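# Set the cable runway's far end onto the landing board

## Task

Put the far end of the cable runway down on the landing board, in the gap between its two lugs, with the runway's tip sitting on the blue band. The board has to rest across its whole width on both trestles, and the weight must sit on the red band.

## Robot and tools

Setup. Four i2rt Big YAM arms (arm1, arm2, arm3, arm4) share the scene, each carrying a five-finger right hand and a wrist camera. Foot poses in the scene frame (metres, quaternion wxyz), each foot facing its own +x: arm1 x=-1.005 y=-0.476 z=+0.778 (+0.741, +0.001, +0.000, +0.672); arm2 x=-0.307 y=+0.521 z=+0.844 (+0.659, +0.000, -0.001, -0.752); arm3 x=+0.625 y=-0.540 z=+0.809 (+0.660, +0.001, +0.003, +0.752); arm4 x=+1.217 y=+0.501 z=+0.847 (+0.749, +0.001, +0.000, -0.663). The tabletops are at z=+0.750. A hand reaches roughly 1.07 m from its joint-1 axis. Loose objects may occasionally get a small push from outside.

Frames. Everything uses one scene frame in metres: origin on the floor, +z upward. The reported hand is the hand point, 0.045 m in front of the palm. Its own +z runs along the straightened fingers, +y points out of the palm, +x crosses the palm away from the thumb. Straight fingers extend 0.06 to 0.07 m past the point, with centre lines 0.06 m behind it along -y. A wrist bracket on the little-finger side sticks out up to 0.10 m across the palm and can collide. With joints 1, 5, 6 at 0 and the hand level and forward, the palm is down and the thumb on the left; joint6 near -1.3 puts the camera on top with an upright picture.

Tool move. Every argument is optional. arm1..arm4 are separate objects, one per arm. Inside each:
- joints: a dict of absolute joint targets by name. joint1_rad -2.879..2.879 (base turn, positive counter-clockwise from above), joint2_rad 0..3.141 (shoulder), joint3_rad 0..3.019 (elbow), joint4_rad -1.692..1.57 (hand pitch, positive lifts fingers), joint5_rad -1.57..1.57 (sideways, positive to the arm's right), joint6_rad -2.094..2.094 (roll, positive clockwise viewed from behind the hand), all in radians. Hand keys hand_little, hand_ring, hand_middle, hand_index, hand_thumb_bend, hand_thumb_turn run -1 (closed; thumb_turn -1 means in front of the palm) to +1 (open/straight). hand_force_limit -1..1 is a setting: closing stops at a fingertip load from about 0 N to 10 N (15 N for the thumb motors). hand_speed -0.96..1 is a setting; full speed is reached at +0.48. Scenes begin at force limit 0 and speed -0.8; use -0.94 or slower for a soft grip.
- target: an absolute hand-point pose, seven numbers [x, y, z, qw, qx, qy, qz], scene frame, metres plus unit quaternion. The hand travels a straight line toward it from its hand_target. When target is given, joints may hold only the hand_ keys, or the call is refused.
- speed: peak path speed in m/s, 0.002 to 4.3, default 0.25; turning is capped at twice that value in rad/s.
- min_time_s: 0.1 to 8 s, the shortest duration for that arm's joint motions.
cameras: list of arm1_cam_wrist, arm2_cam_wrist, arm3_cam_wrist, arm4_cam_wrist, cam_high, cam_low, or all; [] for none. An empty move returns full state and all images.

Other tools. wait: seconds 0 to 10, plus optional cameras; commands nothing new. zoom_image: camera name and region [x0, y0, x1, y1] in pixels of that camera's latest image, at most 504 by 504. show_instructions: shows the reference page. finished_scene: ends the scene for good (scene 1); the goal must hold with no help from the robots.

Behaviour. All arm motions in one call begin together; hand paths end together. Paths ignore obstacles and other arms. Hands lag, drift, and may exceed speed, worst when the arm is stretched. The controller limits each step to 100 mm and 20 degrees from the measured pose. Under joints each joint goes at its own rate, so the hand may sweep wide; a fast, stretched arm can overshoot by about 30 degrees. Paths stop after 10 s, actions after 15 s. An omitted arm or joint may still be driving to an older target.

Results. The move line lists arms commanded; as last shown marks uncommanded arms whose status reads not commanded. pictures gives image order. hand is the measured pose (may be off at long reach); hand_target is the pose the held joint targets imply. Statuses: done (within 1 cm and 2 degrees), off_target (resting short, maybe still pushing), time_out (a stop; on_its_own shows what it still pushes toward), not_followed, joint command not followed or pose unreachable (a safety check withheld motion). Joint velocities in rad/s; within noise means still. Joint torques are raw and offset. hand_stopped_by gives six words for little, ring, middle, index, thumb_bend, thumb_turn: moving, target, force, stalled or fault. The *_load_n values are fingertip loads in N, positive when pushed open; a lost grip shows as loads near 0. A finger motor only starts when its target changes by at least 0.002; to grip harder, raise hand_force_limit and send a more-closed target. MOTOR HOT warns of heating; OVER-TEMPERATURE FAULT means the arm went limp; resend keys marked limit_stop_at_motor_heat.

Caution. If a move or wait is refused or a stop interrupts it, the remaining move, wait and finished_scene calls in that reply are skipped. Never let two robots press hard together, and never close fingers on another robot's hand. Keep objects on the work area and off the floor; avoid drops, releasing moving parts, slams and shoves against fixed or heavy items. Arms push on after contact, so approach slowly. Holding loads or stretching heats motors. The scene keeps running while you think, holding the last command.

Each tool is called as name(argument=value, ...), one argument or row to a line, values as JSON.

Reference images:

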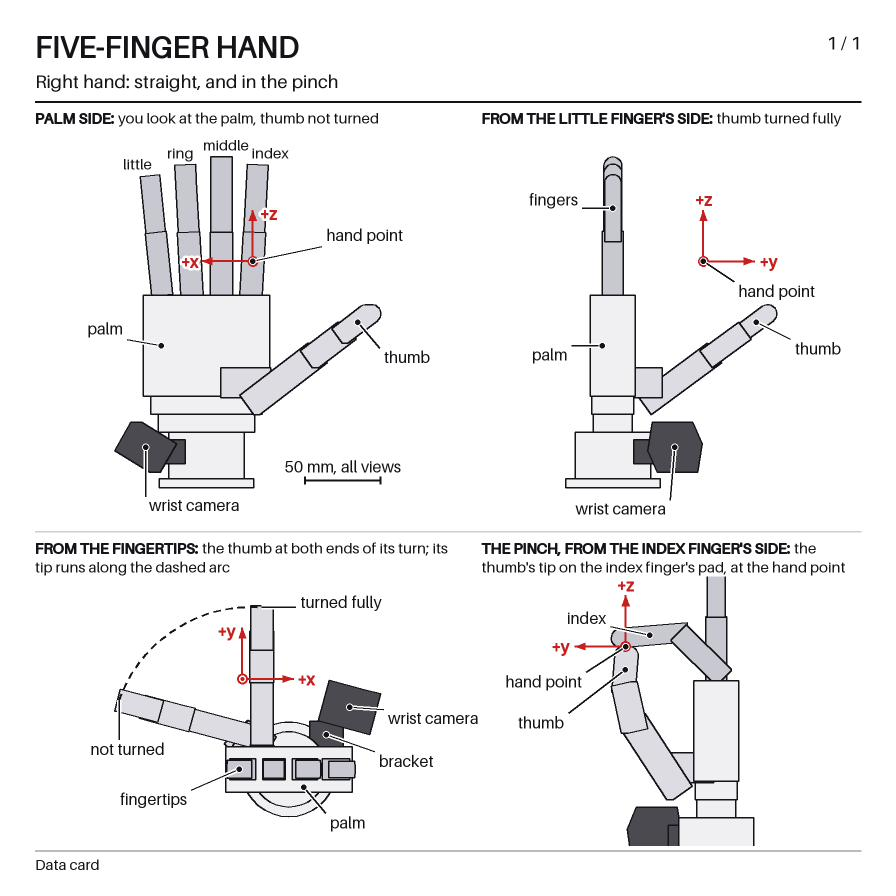

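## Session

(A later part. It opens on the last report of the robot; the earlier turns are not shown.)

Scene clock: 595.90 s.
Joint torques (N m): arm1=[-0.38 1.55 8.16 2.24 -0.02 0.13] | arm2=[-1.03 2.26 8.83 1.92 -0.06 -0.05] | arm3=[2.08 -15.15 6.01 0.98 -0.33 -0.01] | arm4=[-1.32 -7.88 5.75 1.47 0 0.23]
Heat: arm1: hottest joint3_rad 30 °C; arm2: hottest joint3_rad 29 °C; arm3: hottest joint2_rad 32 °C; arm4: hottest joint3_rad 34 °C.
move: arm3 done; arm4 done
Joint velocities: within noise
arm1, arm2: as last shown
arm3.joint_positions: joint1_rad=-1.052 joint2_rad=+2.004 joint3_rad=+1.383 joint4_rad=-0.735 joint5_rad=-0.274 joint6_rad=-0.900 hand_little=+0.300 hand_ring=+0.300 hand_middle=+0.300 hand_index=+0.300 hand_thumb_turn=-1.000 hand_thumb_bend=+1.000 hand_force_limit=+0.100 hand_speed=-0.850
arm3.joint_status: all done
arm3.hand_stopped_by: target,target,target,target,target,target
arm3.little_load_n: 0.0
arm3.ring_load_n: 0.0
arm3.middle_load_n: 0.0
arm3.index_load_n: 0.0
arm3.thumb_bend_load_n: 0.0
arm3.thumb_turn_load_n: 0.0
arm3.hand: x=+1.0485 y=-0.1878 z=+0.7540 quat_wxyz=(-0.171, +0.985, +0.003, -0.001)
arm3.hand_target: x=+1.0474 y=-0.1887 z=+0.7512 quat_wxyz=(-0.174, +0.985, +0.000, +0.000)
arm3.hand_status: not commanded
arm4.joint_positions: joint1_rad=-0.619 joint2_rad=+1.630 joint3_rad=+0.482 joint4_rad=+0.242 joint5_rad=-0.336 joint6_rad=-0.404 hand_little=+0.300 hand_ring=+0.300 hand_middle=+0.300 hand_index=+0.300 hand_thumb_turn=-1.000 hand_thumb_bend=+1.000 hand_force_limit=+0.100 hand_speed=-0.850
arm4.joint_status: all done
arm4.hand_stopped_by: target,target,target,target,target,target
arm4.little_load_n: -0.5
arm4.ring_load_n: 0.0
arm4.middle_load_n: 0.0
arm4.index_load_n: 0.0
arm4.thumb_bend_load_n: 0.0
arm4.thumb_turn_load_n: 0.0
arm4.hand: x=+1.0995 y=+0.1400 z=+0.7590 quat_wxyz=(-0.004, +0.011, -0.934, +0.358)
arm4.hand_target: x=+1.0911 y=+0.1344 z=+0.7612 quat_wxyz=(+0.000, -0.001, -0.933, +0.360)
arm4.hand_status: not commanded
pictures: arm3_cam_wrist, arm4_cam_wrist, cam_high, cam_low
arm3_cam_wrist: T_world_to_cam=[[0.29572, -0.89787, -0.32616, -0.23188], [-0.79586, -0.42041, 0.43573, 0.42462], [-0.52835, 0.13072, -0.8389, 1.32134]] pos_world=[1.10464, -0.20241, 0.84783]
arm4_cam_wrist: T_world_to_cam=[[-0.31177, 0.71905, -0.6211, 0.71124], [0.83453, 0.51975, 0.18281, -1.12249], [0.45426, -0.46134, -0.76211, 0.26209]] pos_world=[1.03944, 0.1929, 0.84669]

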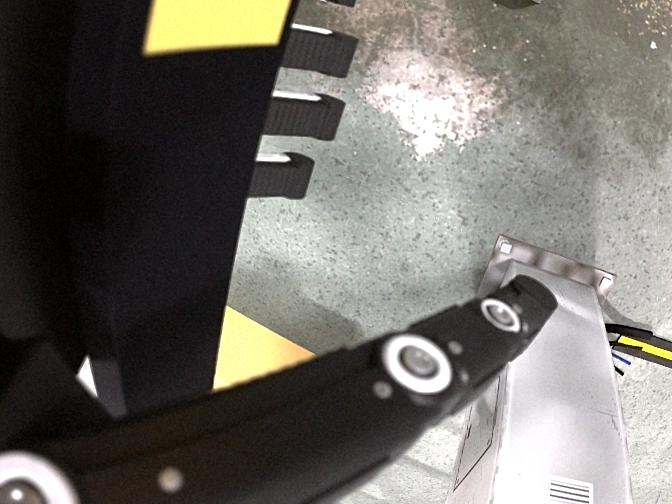

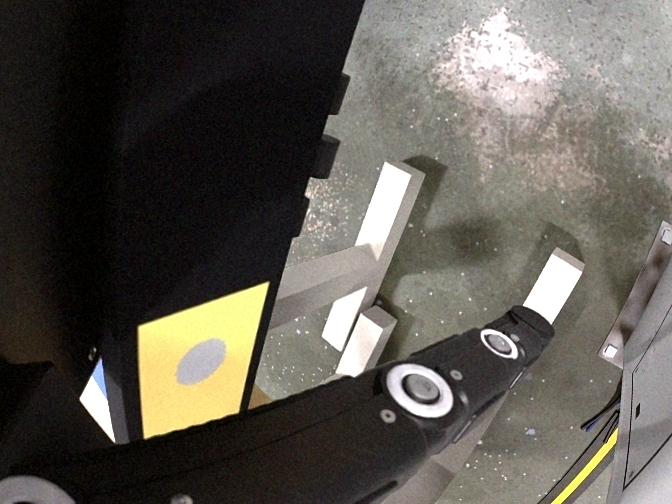

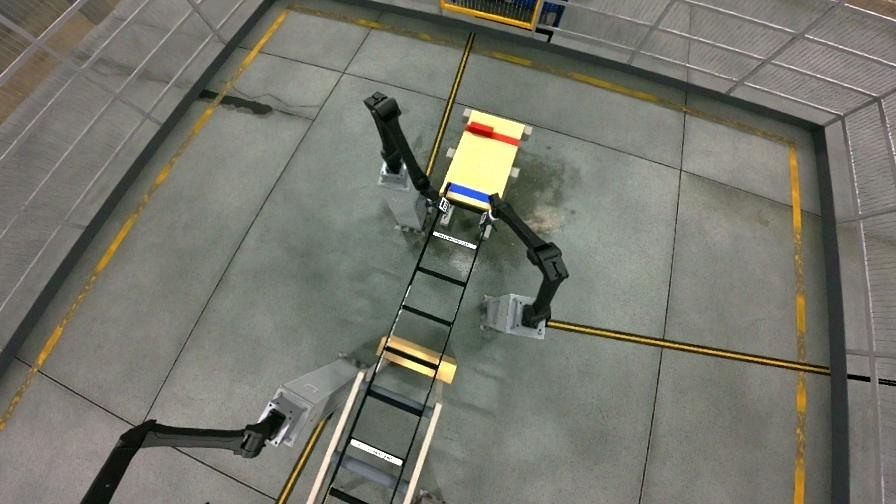

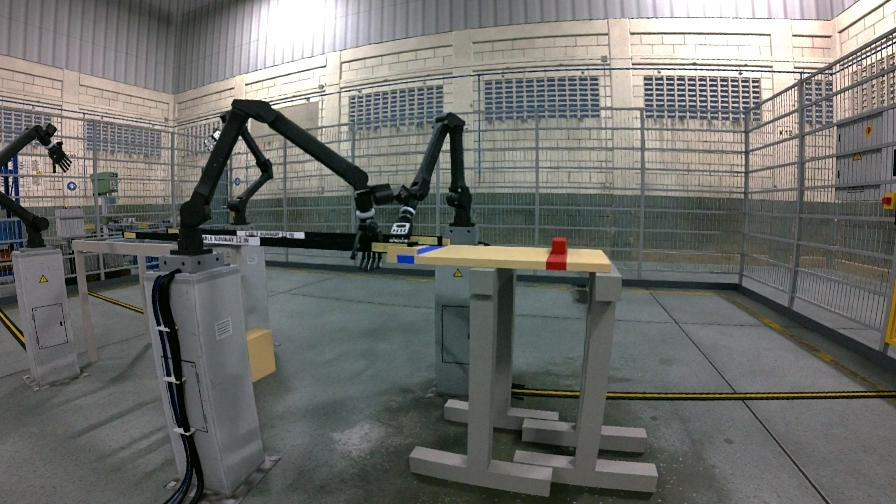

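move(
  arm3={"joints": {"hand_index": 1, "hand_middle": 1, "hand_ring": 1, "hand_little": 1, "hand_speed": -0.8}},
  arm4={"joints": {"hand_index": 1, "hand_middle": 1, "hand_ring": 1, "hand_little": 1, "hand_speed": -0.8}},
)

move(
  arm3={"target": [1.047, -0.192, 0.83, 0.1736, -0.9848, 0, 0], "speed": 0.06},
  arm4={"target": [1.091, 0.140, 0.84, 0, 0, 0.9330, -0.36], "speed": 0.06},
  cameras=["arm4_cam_wrist", "arm3_cam_wrist", "cam_high", "cam_low"],
)

Scene clock: 609.83 s.
Joint torques (N m): arm1=[0.73 2.26 8.31 2.48 -0.07 0.07] | arm2=[-1.44 2.67 8.83 2 -0.03 0.02] | arm3=[1.73 -15.27 6.05 1.03 -0.34 0] | arm4=[-1.38 -7.94 5.75 1.5 -0.01 0.23]
Heat: arm1: hottest joint3_rad 30 °C; arm2: hottest joint3_rad 29 °C; arm3: hottest joint2_rad 32 °C; arm4: hottest joint3_rad 33 °C.
move: arm3 done; arm4 done
Joint velocities: within noise
arm1.joint_positions: joint1_rad=+0.478 joint2_rad=+0.616 joint3_rad=+1.350 joint4_rad=-1.377 joint5_rad=-0.134 joint6_rad=-1.439 hand_little=+1.000 hand_ring=+1.000 hand_middle=+1.000 hand_index=+1.000 hand_thumb_turn=+1.000 hand_thumb_bend=+1.000 hand_force_limit=+0.000 hand_speed=-0.800
arm1.joint_status: not commanded
arm1.hand_stopped_by: target,target,target,target,target,target
arm1.little_load_n: 0.0
arm1.ring_load_n: 0.0
arm1.middle_load_n: 0.0
arm1.index_load_n: 0.0
arm1.thumb_bend_load_n: 0.0
arm1.thumb_turn_load_n: 0.0
arm1.hand: x=-1.0634 y=-0.2502 z=+1.2433 quat_wxyz=(-0.416, +0.524, +0.723, +0.174)
arm1.hand_target: x=-1.0630 y=-0.2511 z=+1.2505 quat_wxyz=(-0.422, +0.521, +0.720, +0.178)
arm1.hand_status: not commanded
arm2.joint_positions: joint1_rad=+0.105 joint2_rad=+0.621 joint3_rad=+1.439 joint4_rad=-1.482 joint5_rad=-0.124 joint6_rad=-1.321 hand_little=+1.000 hand_ring=+1.000 hand_middle=+1.000 hand_index=+1.000 hand_thumb_turn=+1.000 hand_thumb_bend=+1.000 hand_force_limit=+0.000 hand_speed=-0.800
arm2.joint_status: not commanded
arm2.hand_stopped_by: target,target,target,target,target,target
arm2.little_load_n: 0.0
arm2.ring_load_n: 0.0
arm2.middle_load_n: 0.0
arm2.index_load_n: 0.0
arm2.thumb_bend_load_n: 0.0
arm2.thumb_turn_load_n: 0.0
arm2.hand: x=-0.3402 y=+0.3205 z=+1.3259 quat_wxyz=(+0.229, +0.562, -0.700, +0.377)
arm2.hand_target: x=-0.3402 y=+0.3209 z=+1.3357 quat_wxyz=(+0.236, +0.559, -0.695, +0.386)
arm2.hand_status: not commanded
arm3.joint_positions: joint1_rad=-1.052 joint2_rad=+2.004 joint3_rad=+1.383 joint4_rad=-0.735 joint5_rad=-0.274 joint6_rad=-0.900 hand_little=+1.000 hand_ring=+1.000 hand_middle=+1.000 hand_index=+1.000 hand_thumb_turn=-1.000 hand_thumb_bend=+1.000 hand_force_limit=+0.100 hand_speed=-0.800
arm3.joint_status: all done
arm3.hand_stopped_by: target,target,target,target,target,target
arm3.little_load_n: -0.5
arm3.ring_load_n: 0.0
arm3.middle_load_n: -0.5
arm3.index_load_n: 0.0
arm3.thumb_bend_load_n: 0.0
arm3.thumb_turn_load_n: 0.0
arm3.hand: x=+1.0485 y=-0.1878 z=+0.7540 quat_wxyz=(-0.171, +0.985, +0.003, -0.001)
arm3.hand_target: x=+1.0474 y=-0.1887 z=+0.7512 quat_wxyz=(-0.174, +0.985, +0.000, +0.000)
arm3.hand_status: not commanded
arm4.joint_positions: joint1_rad=-0.619 joint2_rad=+1.630 joint3_rad=+0.482 joint4_rad=+0.242 joint5_rad=-0.336 joint6_rad=-0.404 hand_little=+1.000 hand_ring=+1.000 hand_middle=+1.000 hand_index=+1.000 hand_thumb_turn=-1.000 hand_thumb_bend=+1.000 hand_force_limit=+0.100 hand_speed=-0.800
arm4.joint_status: all done
arm4.hand_stopped_by: target,target,target,target,target,target
arm4.little_load_n: -0.5
arm4.ring_load_n: 0.0
arm4.middle_load_n: 0.0
arm4.index_load_n: 0.0
arm4.thumb_bend_load_n: 0.0
arm4.thumb_turn_load_n: 0.0
arm4.hand: x=+1.0995 y=+0.1400 z=+0.7590 quat_wxyz=(-0.004, +0.011, -0.934, +0.358)
arm4.hand_target: x=+1.0911 y=+0.1344 z=+0.7612 quat_wxyz=(+0.000, -0.001, -0.933, +0.360)
arm4.hand_status: not commanded
pictures: none

Scene clock: 611.77 s.
Joint torques (N m): arm1=[-0.09 1.49 8.1 2.06 -0.1 -0.03] | arm2=[-0.44 2.43 8.92 2.02 0 0.03] | arm3=[1.61 -14.45 10.47 -0.27 -0.33 -0.04] | arm4=[-1.26 -7.82 8.66 1.09 -0.21 0.13]
Heat: arm1: hottest joint3_rad 30 °C; arm2: hottest joint3_rad 29 °C; arm3: hottest joint2_rad 32 °C; arm4: hottest joint3_rad 33 °C.
move: arm3 off_target; arm4 off_target
Joint velocities: within noise
arm1, arm2: as last shown
arm2.middle_load_n: 0.5
arm3.joint_positions: joint1_rad=-1.052 joint2_rad=+1.892 joint3_rad=+1.385 joint4_rad=-0.879 joint5_rad=-0.275 joint6_rad=-0.900 hand_little=+1.000 hand_ring=+1.000 hand_middle=+1.000 hand_index=+1.000 hand_thumb_turn=-1.000 hand_thumb_bend=+1.000 hand_force_limit=+0.100 hand_speed=-0.800
arm3.joint_status: not commanded
arm3.hand_stopped_by: target,target,target,target,target,target
arm3.little_load_n: 0.0
arm3.ring_load_n: 0.0
arm3.middle_load_n: 0.0
arm3.index_load_n: 0.0
arm3.thumb_bend_load_n: 0.0
arm3.thumb_turn_load_n: 0.0
arm3.hand: x=+1.0312 y=-0.2006 z=+0.8136 quat_wxyz=(-0.163, +0.987, +0.001, -0.014)
arm3.hand_target: x=+1.0466 y=-0.1922 z=+0.8301 quat_wxyz=(-0.174, +0.985, +0.000, +0.000)
arm3.hand_status: off_target (0.024 m and 2.0 deg from the pose sent, 0.076 m and 0.5 deg at the start)
arm4.joint_positions: joint1_rad=-0.628 joint2_rad=+1.374 joint3_rad=+0.511 joint4_rad=-0.068 joint5_rad=-0.336 joint6_rad=-0.396 hand_little=+1.000 hand_ring=+1.000 hand_middle=+1.000 hand_index=+1.000 hand_thumb_turn=-1.000 hand_thumb_bend=+1.000 hand_force_limit=+0.100 hand_speed=-0.800
arm4.joint_status: not commanded
arm4.hand_stopped_by: target,target,target,target,target,target
arm4.little_load_n: 0.0
arm4.ring_load_n: 0.0
arm4.middle_load_n: 0.0
arm4.index_load_n: 0.0
arm4.thumb_bend_load_n: 0.0
arm4.thumb_turn_load_n: 0.0
arm4.hand: x=+1.1024 y=+0.1513 z=+0.8255 quat_wxyz=(-0.009, +0.001, -0.938, +0.348)
arm4.hand_target: x=+1.0913 y=+0.1392 z=+0.8396 quat_wxyz=(-0.001, -0.003, -0.933, +0.360)
arm4.hand_status: off_target (0.022 m and 1.8 deg from the pose sent, 0.081 m and 1.4 deg at the start)
pictures: arm3_cam_wrist, arm4_cam_wrist, cam_high, cam_low
arm3_cam_wrist: T_world_to_cam=[[0.28787, -0.90336, -0.31792, -0.21856], [-0.78432, -0.41288, 0.463, 0.34681], [-0.54952, 0.11607, -0.82738, 1.37346]] pos_world=[1.08967, -0.21366, 0.90631]
arm4_cam_wrist: T_world_to_cam=[[-0.29051, 0.73689, -0.6104, 0.71037], [0.8389, 0.50299, 0.20796, -1.16588], [0.46027, -0.45165, -0.76431, 0.31049]] pos_world=[1.04152, 0.20319, 0.91338]

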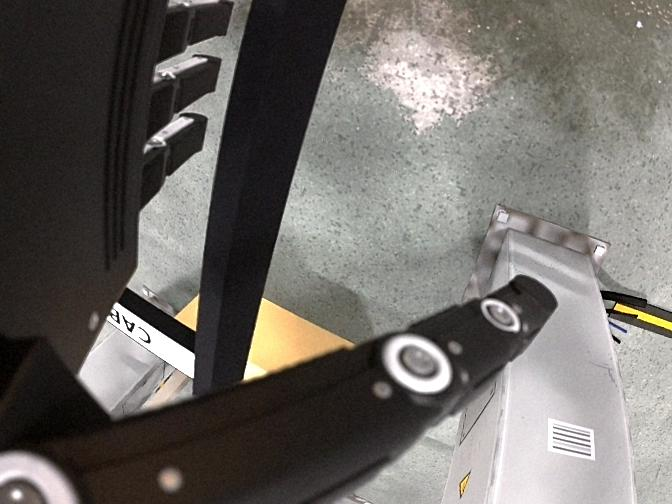

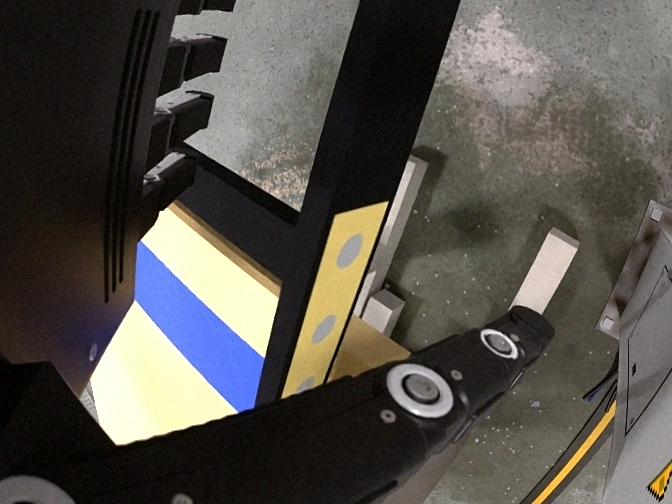

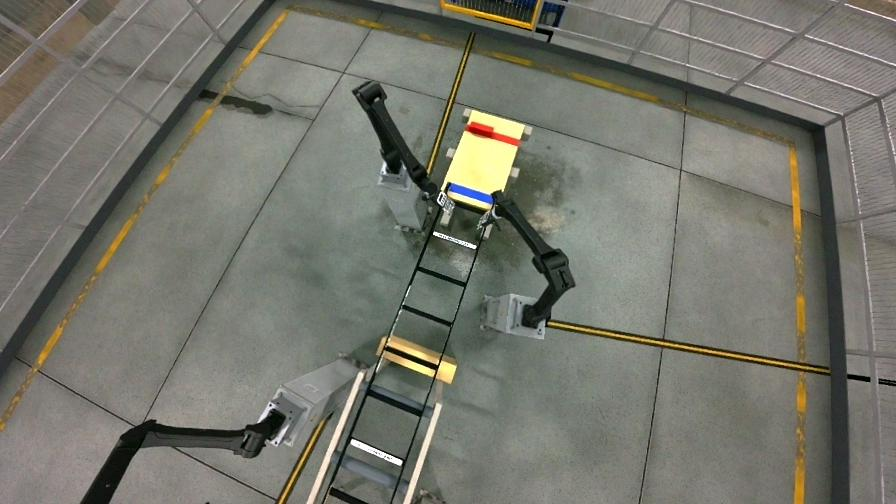

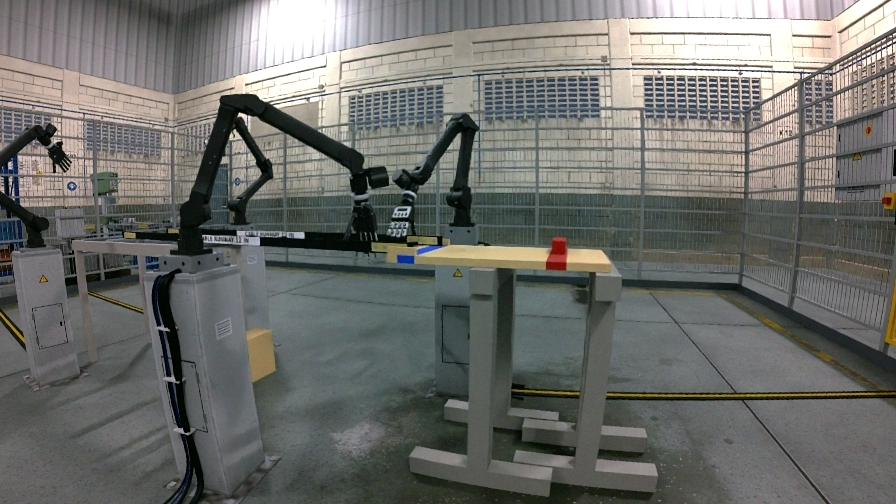

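move(
  arm3={"target": [1.03, -0.25, 1.0, 0.1736, -0.9848, 0, 0], "speed": 0.12},
  arm4={"target": [1.091, 0.22, 1.0, 0, 0, 0.9330, -0.36], "speed": 0.12},
  cameras=["arm4_cam_wrist", "arm3_cam_wrist", "cam_high", "cam_low"],
)

zoom_image(
  camera="cam_high",
  region=[430, 170, 510, 220],
)

zoom_image(
  camera="cam_low",
  region=[365, 225, 465, 270],
)

Scene clock: 618.80 s.
Joint torques (N m): arm1=[0.21 1.85 8.5 2.4 -0.1 0] | arm2=[-1.14 1.61 8.62 1.95 0.02 0.01] | arm3=[0.79 -11.16 11.14 -0.32 -0.4 -0.21] | arm4=[-1.2 -3.6 11.74 0.98 -0.36 0.05]
Heat: arm1: hottest joint3_rad 30 °C; arm2: hottest joint3_rad 29 °C; arm3: hottest joint2_rad 32 °C; arm4: hottest joint3_rad 34 °C.
move: arm3 off_target; arm4 off_target
Joint velocities: within noise
arm1, arm2: as last shown
arm1.little_load_n: -0.5
arm1.thumb_bend_load_n: 0.5
arm2.middle_load_n: 0.0
arm3.joint_positions: joint1_rad=-1.118 joint2_rad=+1.654 joint3_rad=+1.527 joint4_rad=-1.273 joint5_rad=-0.288 joint6_rad=-0.952 hand_little=+1.000 hand_ring=+1.000 hand_middle=+1.000 hand_index=+1.000 hand_thumb_turn=-1.000 hand_thumb_bend=+1.000 hand_force_limit=+0.100 hand_speed=-0.800
arm3.joint_status: not commanded
arm3.hand_stopped_by: target,target,target,target,target,target
arm3.little_load_n: 0.0
arm3.ring_load_n: 0.0
arm3.middle_load_n: 0.0
arm3.index_load_n: 0.0
arm3.thumb_bend_load_n: 0.0
arm3.thumb_turn_load_n: 0.0
arm3.hand: x=+1.0188 y=-0.2512 z=+0.9848 quat_wxyz=(-0.164, +0.986, -0.006, -0.013)
arm3.hand_target: x=+1.0326 y=-0.2513 z=+0.9997 quat_wxyz=(-0.173, +0.985, -0.003, +0.000)
arm3.hand_status: off_target (0.019 m and 2.0 deg from the pose sent, 0.193 m and 2.0 deg at the start)
arm4.joint_positions: joint1_rad=-0.789 joint2_rad=+0.883 joint3_rad=+0.660 joint4_rad=-0.761 joint5_rad=-0.430 joint6_rad=-0.523 hand_little=+1.000 hand_ring=+1.000 hand_middle=+1.000 hand_index=+1.000 hand_thumb_turn=-1.000 hand_thumb_bend=+1.000 hand_force_limit=+0.100 hand_speed=-0.800
arm4.joint_status: not commanded
arm4.hand_stopped_by: target,target,target,target,target,target
arm4.little_load_n: 0.0
arm4.ring_load_n: 0.0
arm4.middle_load_n: 0.0
arm4.index_load_n: 0.0
arm4.thumb_bend_load_n: 0.0
arm4.thumb_turn_load_n: 0.0
arm4.hand: x=+1.0989 y=+0.2250 z=+0.9804 quat_wxyz=(-0.012, -0.006, -0.938, +0.347)
arm4.hand_target: x=+1.0899 y=+0.2187 z=+0.9991 quat_wxyz=(+0.000, -0.002, -0.933, +0.360)
arm4.hand_status: off_target (0.022 m and 2.2 deg from the pose sent, 0.188 m and 1.8 deg at the start)
pictures: arm3_cam_wrist, arm4_cam_wrist, cam_high, cam_low
arm3_cam_wrist: T_world_to_cam=[[0.27429, -0.9065, -0.32098, -0.19016], [-0.78965, -0.40281, 0.46282, 0.24509], [-0.54883, 0.12651, -0.8263, 1.51505]] pos_world=[1.0772, -0.26533, 1.07742]
arm4_cam_wrist: T_world_to_cam=[[-0.27631, 0.74011, -0.6131, 0.73585], [0.84203, 0.49395, 0.21679, -1.2423], [0.46329, -0.45634, -0.75968, 0.45687]] pos_world=[1.03771, 0.27752, 1.06755]

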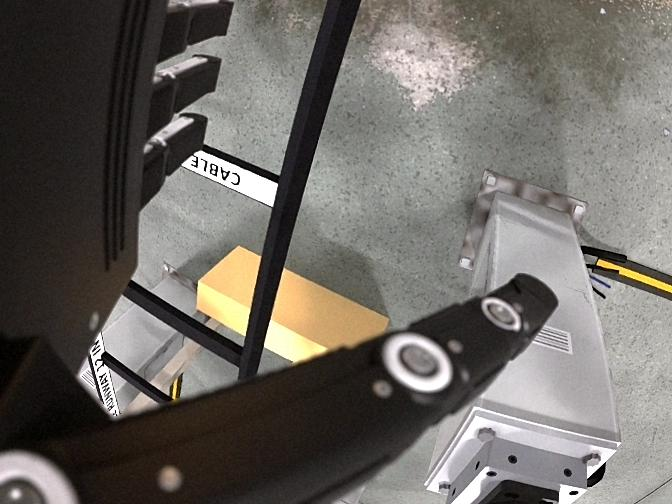

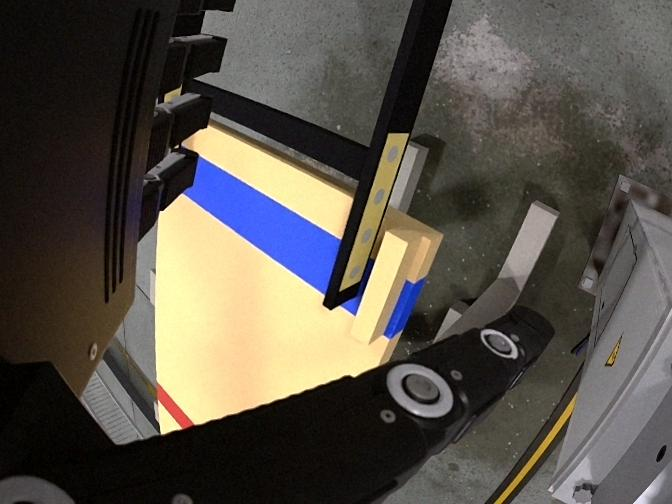

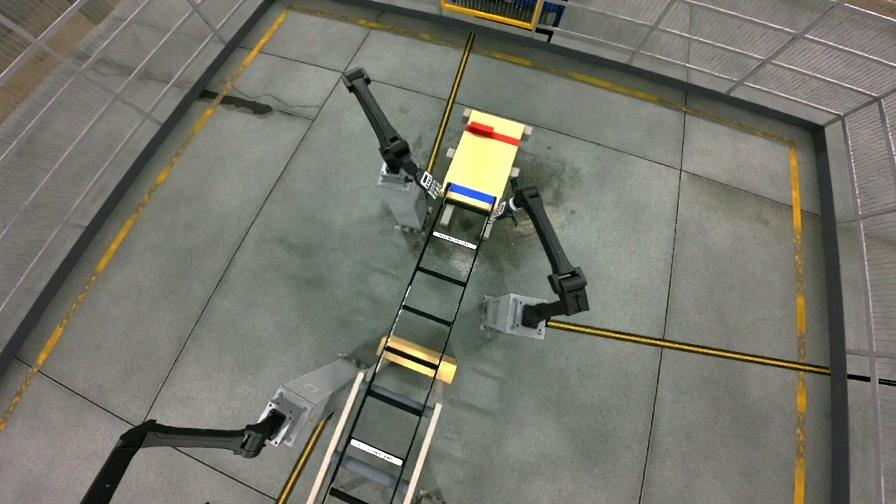

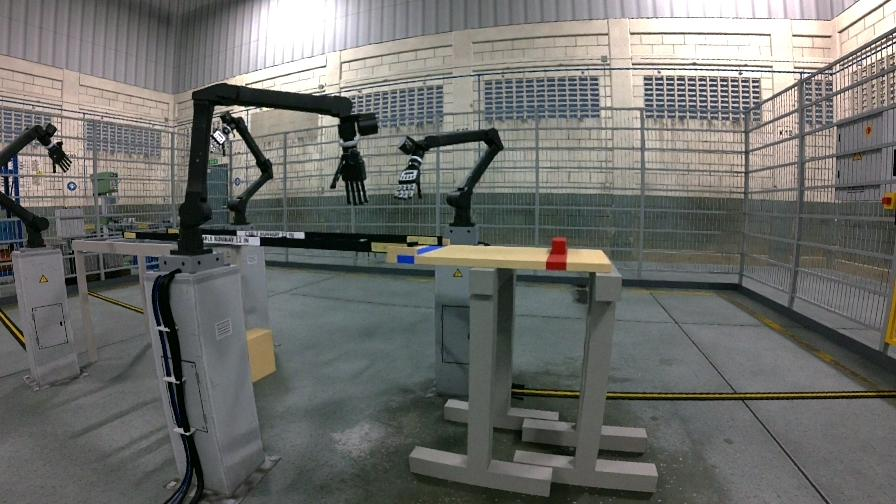

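Scaled by 6.300.

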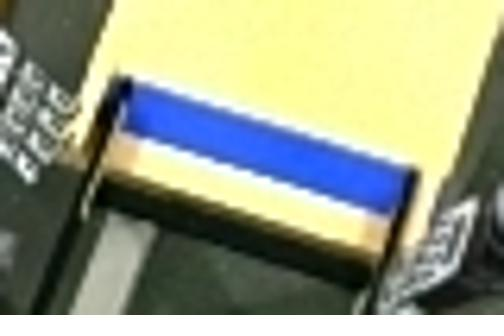

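Scaled by 5.040.

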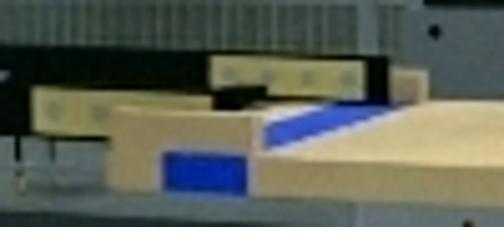

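zoom_image(
  camera="arm4_cam_wrist",
  region=[280, 120, 480, 360],
)

Scaled by 2.100 from the camera's image (finer frame: 960x720).

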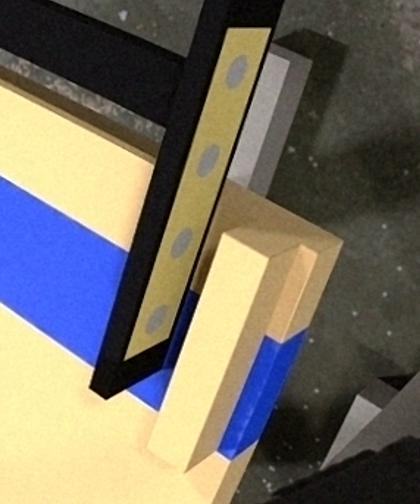

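move(
  arm3={"joints": {"hand_thumb_turn": 1}},
  arm4={"target": [1.22, 0.27, 1.15, 0, 0, 0.9330, -0.36], "speed": 0.2},
  cameras=["all"],
)

zoom_image(
  camera="cam_high",
  region=[400, 90, 560, 260],
)

zoom_image(
  camera="cam_low",
  region=[370, 200, 670, 320],
)

zoom_image(
  camera="arm4_cam_wrist",
  region=[100, 60, 500, 460],
)

Scene clock: 634.60 s.
Joint torques (N m): arm1=[0.85 2.08 8.14 2.21 -0.11 0.01] | arm2=[-1.2 1.49 8.87 2.11 -0.02 0.06] | arm3=[0.62 -12.04 11.17 -0.29 -0.42 -0.19] | arm4=[0.38 0.21 11.14 1.22 0.09 0.2]
Heat: arm1: hottest joint3_rad 30 °C; arm2: hottest joint3_rad 29 °C; arm3: hottest joint2_rad 32 °C; arm4: hottest joint3_rad 37 °C.
move: arm3 done; arm4 off_target
Joint velocities: within noise
arm1, arm2: as last shown
arm1.little_load_n: 0.0
arm1.thumb_bend_load_n: 0.0
arm3.joint_positions: joint1_rad=-1.118 joint2_rad=+1.654 joint3_rad=+1.527 joint4_rad=-1.273 joint5_rad=-0.288 joint6_rad=-0.960 hand_little=+1.000 hand_ring=+1.000 hand_middle=+1.000 hand_index=+1.000 hand_thumb_turn=+1.000 hand_thumb_bend=+1.000 hand_force_limit=+0.100 hand_speed=-0.800
arm3.joint_status: all done
arm3.hand_stopped_by: target,target,target,target,target,target
arm3.little_load_n: 0.0
arm3.ring_load_n: 0.0
arm3.middle_load_n: 0.0
arm3.index_load_n: 0.0
arm3.thumb_bend_load_n: 0.0
arm3.thumb_turn_load_n: -0.5
arm3.hand: x=+1.0193 y=-0.2515 z=+0.9847 quat_wxyz=(-0.164, +0.986, -0.002, -0.013)
arm3.hand_target: x=+1.0330 y=-0.2515 z=+0.9996 quat_wxyz=(-0.173, +0.985, +0.000, +0.001)
arm3.hand_status: not commanded
arm4.joint_positions: joint1_rad=-0.316 joint2_rad=+0.582 joint3_rad=+0.946 joint4_rad=-1.217 joint5_rad=-0.120 joint6_rad=-0.154 hand_little=+1.000 hand_ring=+1.000 hand_middle=+1.000 hand_index=+1.000 hand_thumb_turn=-1.000 hand_thumb_bend=+1.000 hand_force_limit=+0.100 hand_speed=-0.800
arm4.joint_status: not commanded
arm4.hand_stopped_by: target,target,target,target,target,target
arm4.little_load_n: 0.0
arm4.ring_load_n: 0.0
arm4.middle_load_n: 0.0
arm4.index_load_n: 0.0
arm4.thumb_bend_load_n: 0.0
arm4.thumb_turn_load_n: 0.0
arm4.hand: x=+1.2163 y=+0.2706 z=+1.1366 quat_wxyz=(+0.004, +0.002, -0.935, +0.354)
arm4.hand_target: x=+1.2184 y=+0.2701 z=+1.1517 quat_wxyz=(+0.004, +0.002, -0.931, +0.364)
arm4.hand_status: off_target (0.014 m and 0.9 deg from the pose sent, 0.213 m and 2.2 deg at the start)
pictures: arm1_cam_wrist, arm2_cam_wrist, arm3_cam_wrist, arm4_cam_wrist, cam_high, cam_low
arm3_cam_wrist: T_world_to_cam=[[0.28174, -0.90438, -0.32049, -0.1981], [-0.78783, -0.4087, 0.46074, 0.24419], [-0.54766, 0.12268, -0.82766, 1.51442]] pos_world=[1.07759, -0.26514, 1.07742]
arm4_cam_wrist: T_world_to_cam=[[-0.30029, 0.7302, -0.61371, 0.86287], [0.84774, 0.49923, 0.17919, -1.36316], [0.43723, -0.46646, -0.76893, 0.58693]] pos_world=[1.15809, 0.32425, 1.22512]

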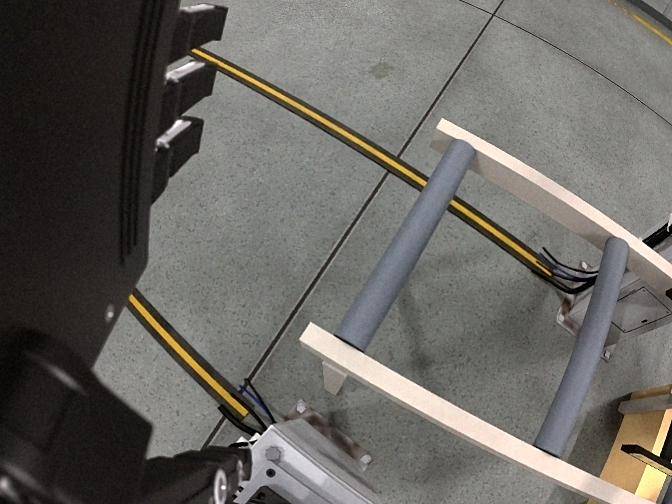

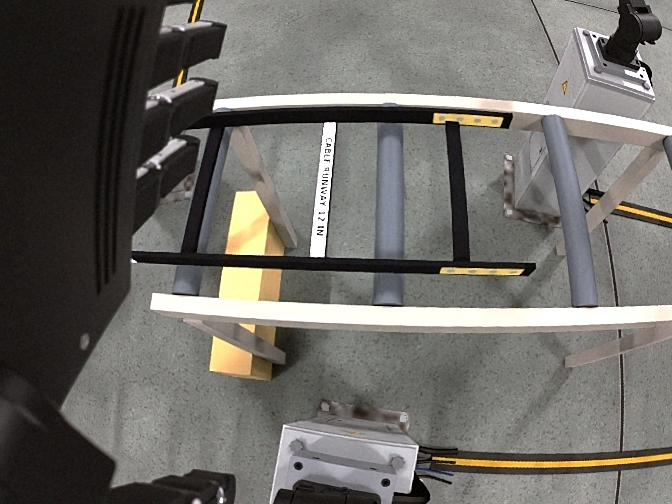

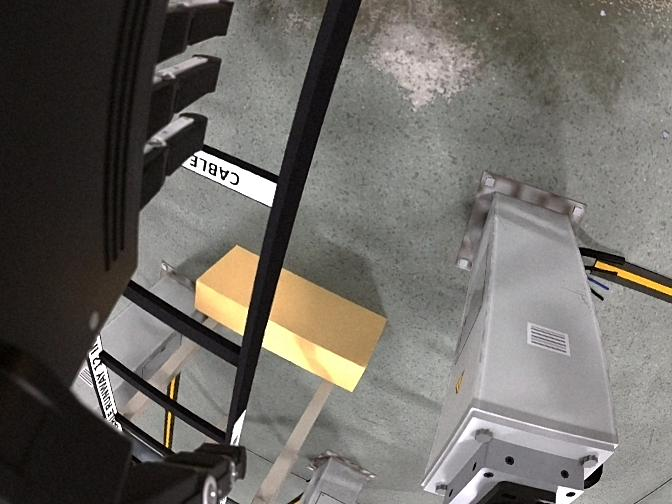

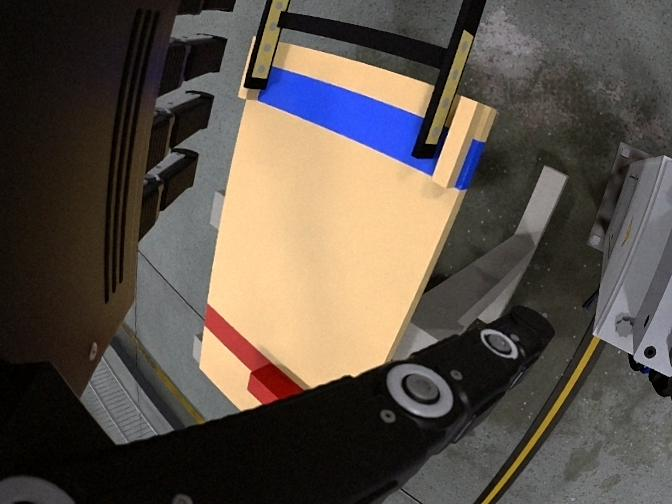

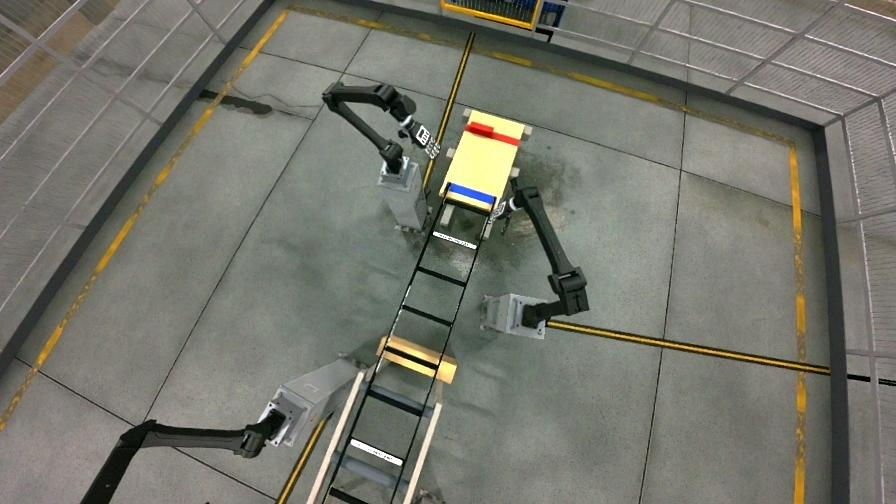

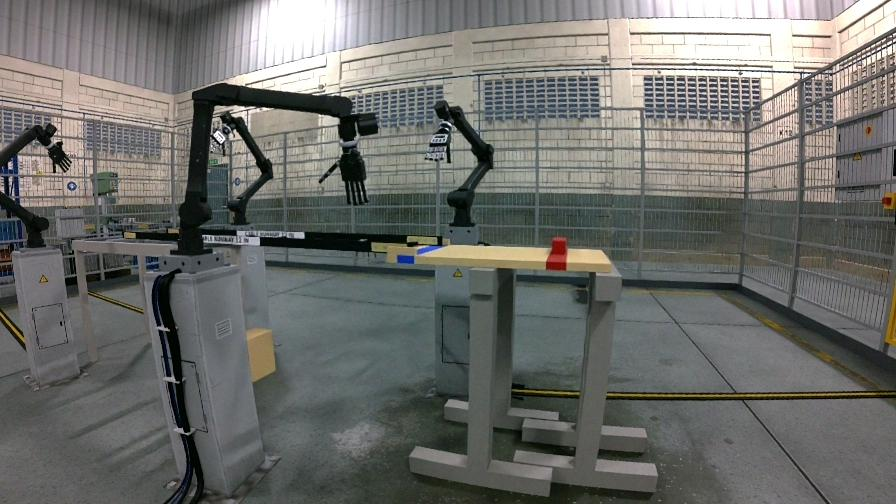

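Scaled by 2.965.

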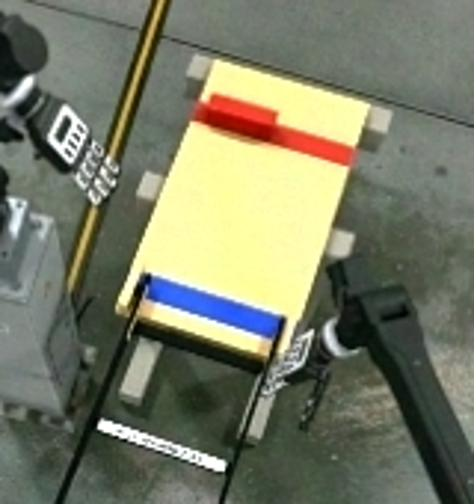

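Scaled by 1.680.

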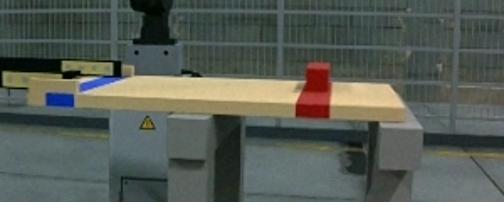

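Scaled by 1.260 from the camera's image (finer frame: 960x720).

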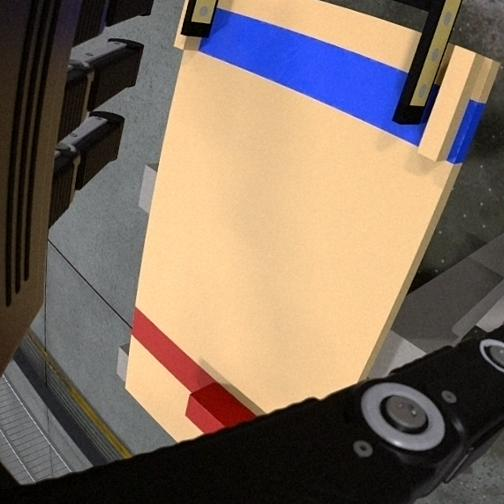

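move(
  arm4={"target": [1.62, 0.25, 1.18, 0, 0, 0.9330, -0.36], "speed": 0.3, "joints": {"hand_thumb_turn": 1}},
  cameras=["arm4_cam_wrist"],
)

zoom_image(
  camera="arm4_cam_wrist",
  region=[180, 40, 672, 504],
)

Scene clock: 648.27 s.
Joint torques (N m): arm1=[0.15 1.14 8.36 2.26 -0.09 0.07] | arm2=[-0.5 1.85 8.9 1.92 -0.06 -0.04] | arm3=[0.73 -11.93 11.22 -0.34 -0.41 -0.19] | arm4=[-0.09 -9.47 11.64 0.43 0.67 0.2]
Heat: arm1: hottest joint3_rad 30 °C; arm2: hottest joint3_rad 29 °C; arm3: hottest joint3_rad 32 °C; arm4: hottest joint3_rad 38 °C.
move: arm4 off_target
Joint velocities: within noise
arm1, arm2, arm3: as last shown
arm3.thumb_turn_load_n: 0.0
arm4.joint_positions: joint1_rad=+1.032 joint2_rad=+1.363 joint3_rad=+1.497 joint4_rad=-1.398 joint5_rad=+0.661 joint6_rad=+1.014 hand_little=+1.000 hand_ring=+1.000 hand_middle=+1.000 hand_index=+1.000 hand_thumb_turn=+1.000 hand_thumb_bend=+1.000 hand_force_limit=+0.100 hand_speed=-0.800
arm4.joint_status: all done
arm4.hand_stopped_by: target,target,target,target,target,target
arm4.little_load_n: 0.0
arm4.ring_load_n: 0.0
arm4.middle_load_n: 0.0
arm4.index_load_n: 0.0
arm4.thumb_bend_load_n: 0.0
arm4.thumb_turn_load_n: 0.0
arm4.hand: x=+1.6144 y=+0.2515 z=+1.1555 quat_wxyz=(+0.021, +0.016, -0.936, +0.350)
arm4.hand_target: x=+1.6189 y=+0.2502 z=+1.1764 quat_wxyz=(+0.005, +0.007, -0.934, +0.358)
arm4.hand_status: off_target (0.025 m and 3.2 deg from the pose sent, 0.407 m and 0.9 deg at the start)
arm4_cam_wrist: T_world_to_cam=[[-0.33565, 0.73102, -0.5941, 1.04216], [0.84728, 0.5099, 0.14872, -1.66129], [0.41165, -0.45345, -0.79053, 0.48149]] pos_world=[1.55917, 0.30359, 1.24684]

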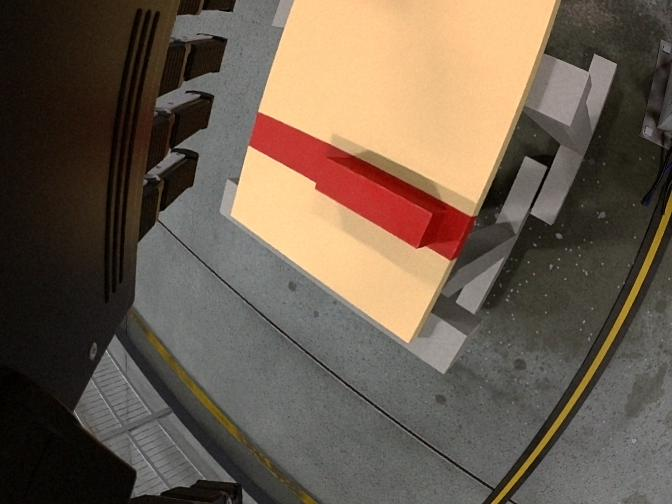

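Scaled by 1.024 from the camera's image (finer frame: 960x720).

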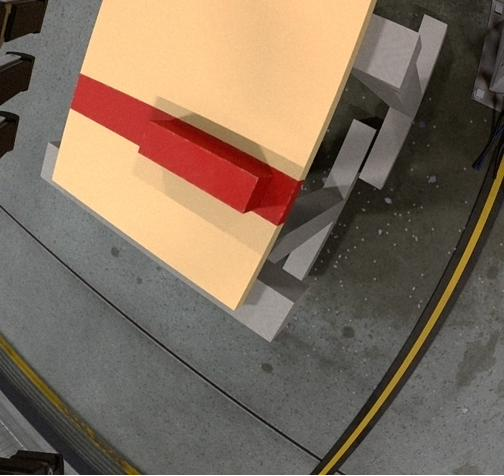

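finished_scene(
)

The scene is finished: the task was done.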